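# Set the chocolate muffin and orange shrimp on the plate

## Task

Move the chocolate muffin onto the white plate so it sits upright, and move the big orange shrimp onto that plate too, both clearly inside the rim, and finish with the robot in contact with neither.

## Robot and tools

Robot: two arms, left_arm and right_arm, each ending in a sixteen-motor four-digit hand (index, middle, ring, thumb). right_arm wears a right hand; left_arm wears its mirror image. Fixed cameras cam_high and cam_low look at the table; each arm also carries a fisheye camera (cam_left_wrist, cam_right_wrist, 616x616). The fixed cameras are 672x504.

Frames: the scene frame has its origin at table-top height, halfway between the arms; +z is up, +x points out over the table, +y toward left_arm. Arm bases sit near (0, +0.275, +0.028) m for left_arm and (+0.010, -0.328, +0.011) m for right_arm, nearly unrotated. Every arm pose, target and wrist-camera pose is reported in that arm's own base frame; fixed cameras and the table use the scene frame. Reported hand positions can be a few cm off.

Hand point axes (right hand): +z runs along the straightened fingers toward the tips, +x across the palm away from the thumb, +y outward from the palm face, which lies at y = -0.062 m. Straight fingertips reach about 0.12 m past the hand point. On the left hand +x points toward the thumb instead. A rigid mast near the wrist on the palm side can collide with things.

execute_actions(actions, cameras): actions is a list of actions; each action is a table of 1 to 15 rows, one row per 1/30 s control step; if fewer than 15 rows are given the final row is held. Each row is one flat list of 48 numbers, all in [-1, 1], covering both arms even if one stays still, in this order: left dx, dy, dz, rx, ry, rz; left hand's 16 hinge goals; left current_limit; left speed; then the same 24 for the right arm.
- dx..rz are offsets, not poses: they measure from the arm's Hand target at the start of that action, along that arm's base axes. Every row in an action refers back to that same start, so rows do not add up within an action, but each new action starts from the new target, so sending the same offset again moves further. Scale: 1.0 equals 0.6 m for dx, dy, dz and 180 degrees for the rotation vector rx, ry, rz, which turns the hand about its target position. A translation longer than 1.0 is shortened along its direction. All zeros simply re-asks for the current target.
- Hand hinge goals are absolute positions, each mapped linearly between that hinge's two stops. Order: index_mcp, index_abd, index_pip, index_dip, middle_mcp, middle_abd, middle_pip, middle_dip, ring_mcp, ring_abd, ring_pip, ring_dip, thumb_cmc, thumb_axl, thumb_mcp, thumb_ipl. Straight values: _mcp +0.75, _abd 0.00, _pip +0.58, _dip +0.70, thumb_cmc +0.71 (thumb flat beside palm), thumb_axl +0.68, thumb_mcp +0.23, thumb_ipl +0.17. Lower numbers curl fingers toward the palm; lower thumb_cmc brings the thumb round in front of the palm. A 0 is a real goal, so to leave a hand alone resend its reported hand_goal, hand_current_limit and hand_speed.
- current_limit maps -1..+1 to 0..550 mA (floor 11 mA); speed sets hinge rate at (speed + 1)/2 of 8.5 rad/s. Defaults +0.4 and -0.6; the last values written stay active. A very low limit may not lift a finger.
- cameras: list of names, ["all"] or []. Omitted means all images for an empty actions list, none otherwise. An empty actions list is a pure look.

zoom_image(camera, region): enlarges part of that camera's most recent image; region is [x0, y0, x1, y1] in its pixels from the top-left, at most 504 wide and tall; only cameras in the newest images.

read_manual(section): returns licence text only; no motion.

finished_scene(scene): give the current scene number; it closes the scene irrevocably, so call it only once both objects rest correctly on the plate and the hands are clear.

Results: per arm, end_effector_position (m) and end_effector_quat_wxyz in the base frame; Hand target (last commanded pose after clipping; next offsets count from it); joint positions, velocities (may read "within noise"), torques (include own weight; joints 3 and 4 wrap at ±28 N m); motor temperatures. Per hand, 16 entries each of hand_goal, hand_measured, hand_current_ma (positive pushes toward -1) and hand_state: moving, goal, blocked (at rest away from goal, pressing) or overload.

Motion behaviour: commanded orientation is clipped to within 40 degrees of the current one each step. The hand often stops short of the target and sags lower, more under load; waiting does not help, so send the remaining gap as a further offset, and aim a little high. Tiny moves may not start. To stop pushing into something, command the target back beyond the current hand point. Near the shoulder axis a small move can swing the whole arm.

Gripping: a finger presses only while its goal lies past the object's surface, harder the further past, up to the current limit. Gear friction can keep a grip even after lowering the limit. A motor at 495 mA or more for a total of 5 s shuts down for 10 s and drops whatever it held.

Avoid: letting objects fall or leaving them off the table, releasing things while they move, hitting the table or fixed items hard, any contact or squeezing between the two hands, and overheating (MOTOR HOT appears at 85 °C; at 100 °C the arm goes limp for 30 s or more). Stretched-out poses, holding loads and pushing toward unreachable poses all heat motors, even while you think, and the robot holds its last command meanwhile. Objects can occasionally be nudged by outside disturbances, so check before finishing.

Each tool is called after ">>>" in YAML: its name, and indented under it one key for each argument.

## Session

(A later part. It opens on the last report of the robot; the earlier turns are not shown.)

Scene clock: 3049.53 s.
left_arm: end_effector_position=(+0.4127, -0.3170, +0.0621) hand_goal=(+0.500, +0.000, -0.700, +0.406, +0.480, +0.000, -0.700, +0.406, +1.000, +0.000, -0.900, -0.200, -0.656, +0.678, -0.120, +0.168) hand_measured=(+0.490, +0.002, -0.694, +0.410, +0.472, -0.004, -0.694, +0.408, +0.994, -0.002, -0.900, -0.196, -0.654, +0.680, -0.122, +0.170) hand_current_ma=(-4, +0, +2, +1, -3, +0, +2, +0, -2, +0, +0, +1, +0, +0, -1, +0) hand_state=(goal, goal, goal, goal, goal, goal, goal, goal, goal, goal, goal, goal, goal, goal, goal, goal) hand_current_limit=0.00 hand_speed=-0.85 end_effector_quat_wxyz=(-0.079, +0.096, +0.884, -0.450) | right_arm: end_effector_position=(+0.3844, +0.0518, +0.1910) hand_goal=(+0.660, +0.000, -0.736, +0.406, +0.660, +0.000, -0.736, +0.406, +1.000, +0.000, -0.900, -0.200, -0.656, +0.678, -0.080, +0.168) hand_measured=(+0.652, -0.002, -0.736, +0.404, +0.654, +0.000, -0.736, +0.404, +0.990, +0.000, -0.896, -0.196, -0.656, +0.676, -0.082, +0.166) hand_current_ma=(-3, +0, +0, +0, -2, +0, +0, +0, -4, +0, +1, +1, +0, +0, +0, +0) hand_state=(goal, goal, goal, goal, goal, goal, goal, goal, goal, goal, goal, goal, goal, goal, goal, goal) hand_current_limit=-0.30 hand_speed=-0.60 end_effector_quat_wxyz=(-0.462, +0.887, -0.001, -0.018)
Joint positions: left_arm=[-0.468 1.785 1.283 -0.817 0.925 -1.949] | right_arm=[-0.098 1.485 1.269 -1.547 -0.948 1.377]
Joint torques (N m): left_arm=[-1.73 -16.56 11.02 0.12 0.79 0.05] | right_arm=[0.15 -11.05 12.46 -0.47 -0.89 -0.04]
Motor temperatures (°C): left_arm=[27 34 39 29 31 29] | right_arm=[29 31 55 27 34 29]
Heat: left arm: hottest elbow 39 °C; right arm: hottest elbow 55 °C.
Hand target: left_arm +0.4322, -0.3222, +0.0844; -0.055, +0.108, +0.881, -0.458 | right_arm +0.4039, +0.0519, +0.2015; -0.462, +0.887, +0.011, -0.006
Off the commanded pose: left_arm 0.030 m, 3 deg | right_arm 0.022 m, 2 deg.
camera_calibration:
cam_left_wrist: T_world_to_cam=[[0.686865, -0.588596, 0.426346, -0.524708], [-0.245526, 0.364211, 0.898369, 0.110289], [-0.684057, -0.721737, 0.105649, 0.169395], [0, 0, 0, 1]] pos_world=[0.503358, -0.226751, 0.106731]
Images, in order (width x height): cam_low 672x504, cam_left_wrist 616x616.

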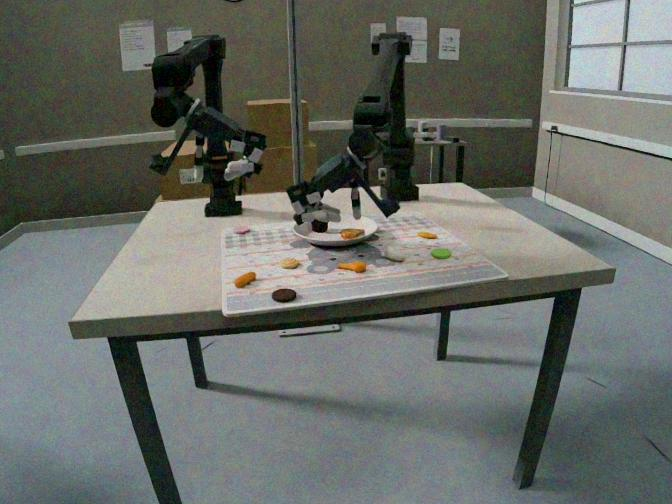

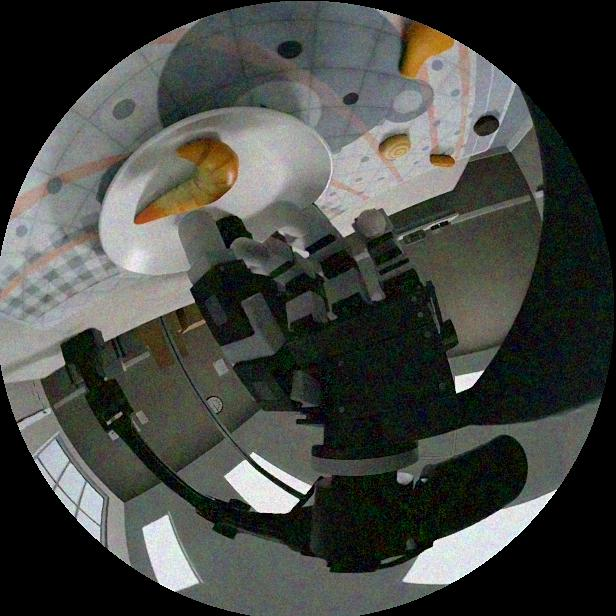

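>>> execute_actions:
  actions:
    - [[0.0,0.0,0.07,0,0,0,0.5,0,-0.7,0.406,0.48,0,-0.7,0.406,1,0,-0.9,-0.2,-0.657,0.677,-0.12,0.168,0,-0.85,0,0,0,0,0,0,0.66,0,-0.737,0.406,0.66,0,-0.737,0.406,1,0,-0.9,-0.2,-0.657,0.677,-0.08,0.168,-0.3,-0.6]]
    - [[-0.02,0.03,0.07,0,0,0,0.5,0,-0.7,0.406,0.48,0,-0.7,0.406,1,0,-0.9,-0.2,-0.657,0.677,-0.12,0.168,0,-0.85,0,0,0,0,0,0,0.66,0,-0.737,0.406,0.66,0,-0.737,0.406,1,0,-0.9,-0.2,-0.657,0.677,-0.08,0.168,-0.3,-0.6]]
    - [[-0.08,0.1,0.02,0,0,0,0.5,0,-0.7,0.406,0.48,0,-0.7,0.406,1,0,-0.9,-0.2,-0.657,0.677,-0.12,0.168,0,-0.85,0,0,0,0,0,0,0.66,0,-0.737,0.406,0.66,0,-0.737,0.406,1,0,-0.9,-0.2,-0.657,0.677,-0.08,0.168,-0.3,-0.6]]
    - [[-0.1,0.1,0,0,0,0,0.5,0,-0.7,0.406,0.48,0,-0.7,0.406,1,0,-0.9,-0.2,-0.657,0.677,-0.12,0.168,0,-0.85,0,0,0,0,0,0,0.66,0,-0.737,0.406,0.66,0,-0.737,0.406,1,0,-0.9,-0.2,-0.657,0.677,-0.08,0.168,-0.3,-0.6]]
  cameras: ["cam_high", "cam_low"]

>>> zoom_image:
  camera: "cam_low"
  region: [280, 195, 390, 255]

>>> zoom_image:
  camera: "cam_high"
  region: [250, 200, 370, 300]

Scene clock: 3066.23 s.
left_arm: end_effector_position=(+0.3064, -0.1856, +0.1738) hand_goal=(+0.500, +0.000, -0.700, +0.406, +0.480, +0.000, -0.700, +0.406, +1.000, +0.000, -0.900, -0.200, -0.656, +0.678, -0.120, +0.168) hand_measured=(+0.494, +0.002, -0.694, +0.410, +0.476, -0.002, -0.694, +0.408, +0.994, -0.002, -0.900, -0.196, -0.656, +0.680, -0.122, +0.170) hand_current_ma=(-2, +0, +2, +1, -1, +0, +2, +0, -2, +0, +0, +1, +0, +0, +0, +0) hand_state=(goal, goal, goal, goal, goal, goal, goal, goal, goal, goal, goal, goal, goal, goal, goal, goal) hand_current_limit=0.00 hand_speed=-0.85 end_effector_quat_wxyz=(-0.063, +0.102, +0.882, -0.455) | right_arm: end_effector_position=(+0.3844, +0.0518, +0.1910) hand_goal=(+0.660, +0.000, -0.736, +0.406, +0.660, +0.000, -0.736, +0.406, +1.000, +0.000, -0.900, -0.200, -0.656, +0.678, -0.080, +0.168) hand_measured=(+0.652, -0.002, -0.736, +0.404, +0.654, +0.000, -0.736, +0.404, +0.990, +0.000, -0.896, -0.196, -0.656, +0.676, -0.082, +0.166) hand_current_ma=(-3, +0, +0, +0, -2, +0, +0, +0, -4, +0, +1, +1, +0, +0, +0, +0) hand_state=(goal, goal, goal, goal, goal, goal, goal, goal, goal, goal, goal, goal, goal, goal, goal, goal) hand_current_limit=-0.30 hand_speed=-0.60 end_effector_quat_wxyz=(-0.462, +0.887, -0.001, -0.018)
Joint positions: left_arm=[-0.279 1.326 1.068 -1.276 0.955 -1.638] | right_arm=[-0.098 1.485 1.269 -1.547 -0.948 1.377]
Joint torques (N m): left_arm=[-1.73 -8.59 9.24 -0.27 0.98 0.16] | right_arm=[0.21 -11.16 12.42 -0.44 -0.89 -0.05]
Motor temperatures (°C): left_arm=[27 35 40 29 31 29] | right_arm=[29 31 55 27 34 29]
Heat: left arm: hottest elbow 40 °C; right arm: hottest elbow 55 °C.
Hand target: left_arm +0.3122, -0.1843, +0.1805; -0.055, +0.108, +0.880, -0.458 | right_arm +0.4039, +0.0519, +0.2015; -0.462, +0.887, +0.011, -0.006
Off the commanded pose: left_arm 0.009 m, 1 deg | right_arm 0.022 m, 2 deg.
Images, in order (width x height): cam_high 672x504, cam_low 672x504.

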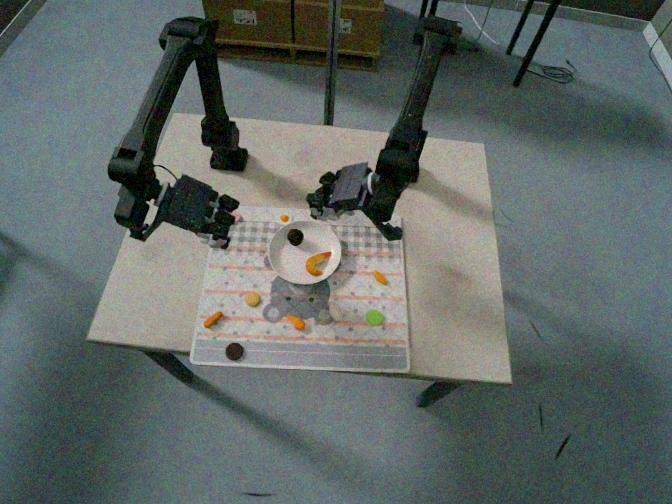

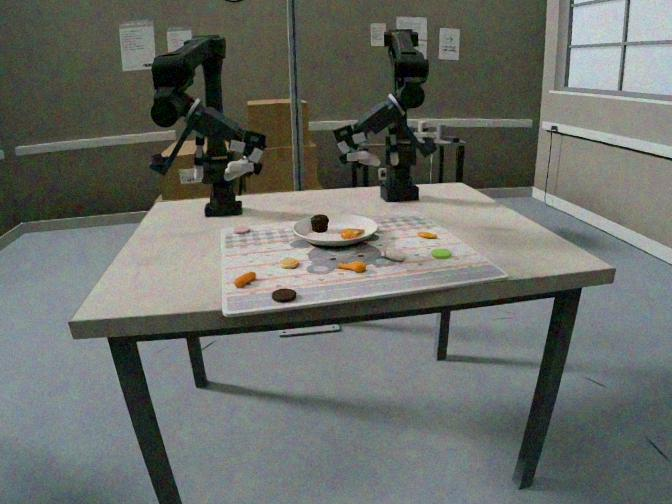

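Scaled by 4.582 from the camera's 672x504 image, which has a finer 960x720 frame.

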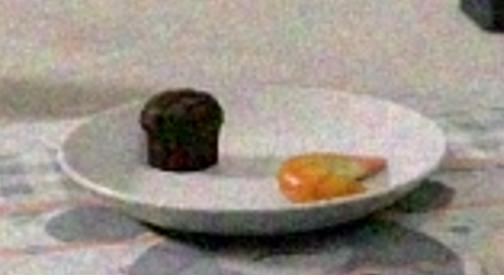

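Scaled by 4.200 from the camera's 672x504 image, which has a finer 960x720 frame.

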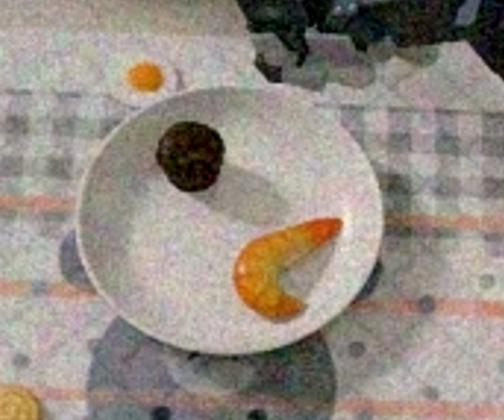

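>>> finished_scene:
  scene: 3

The scene is finished: the task was done.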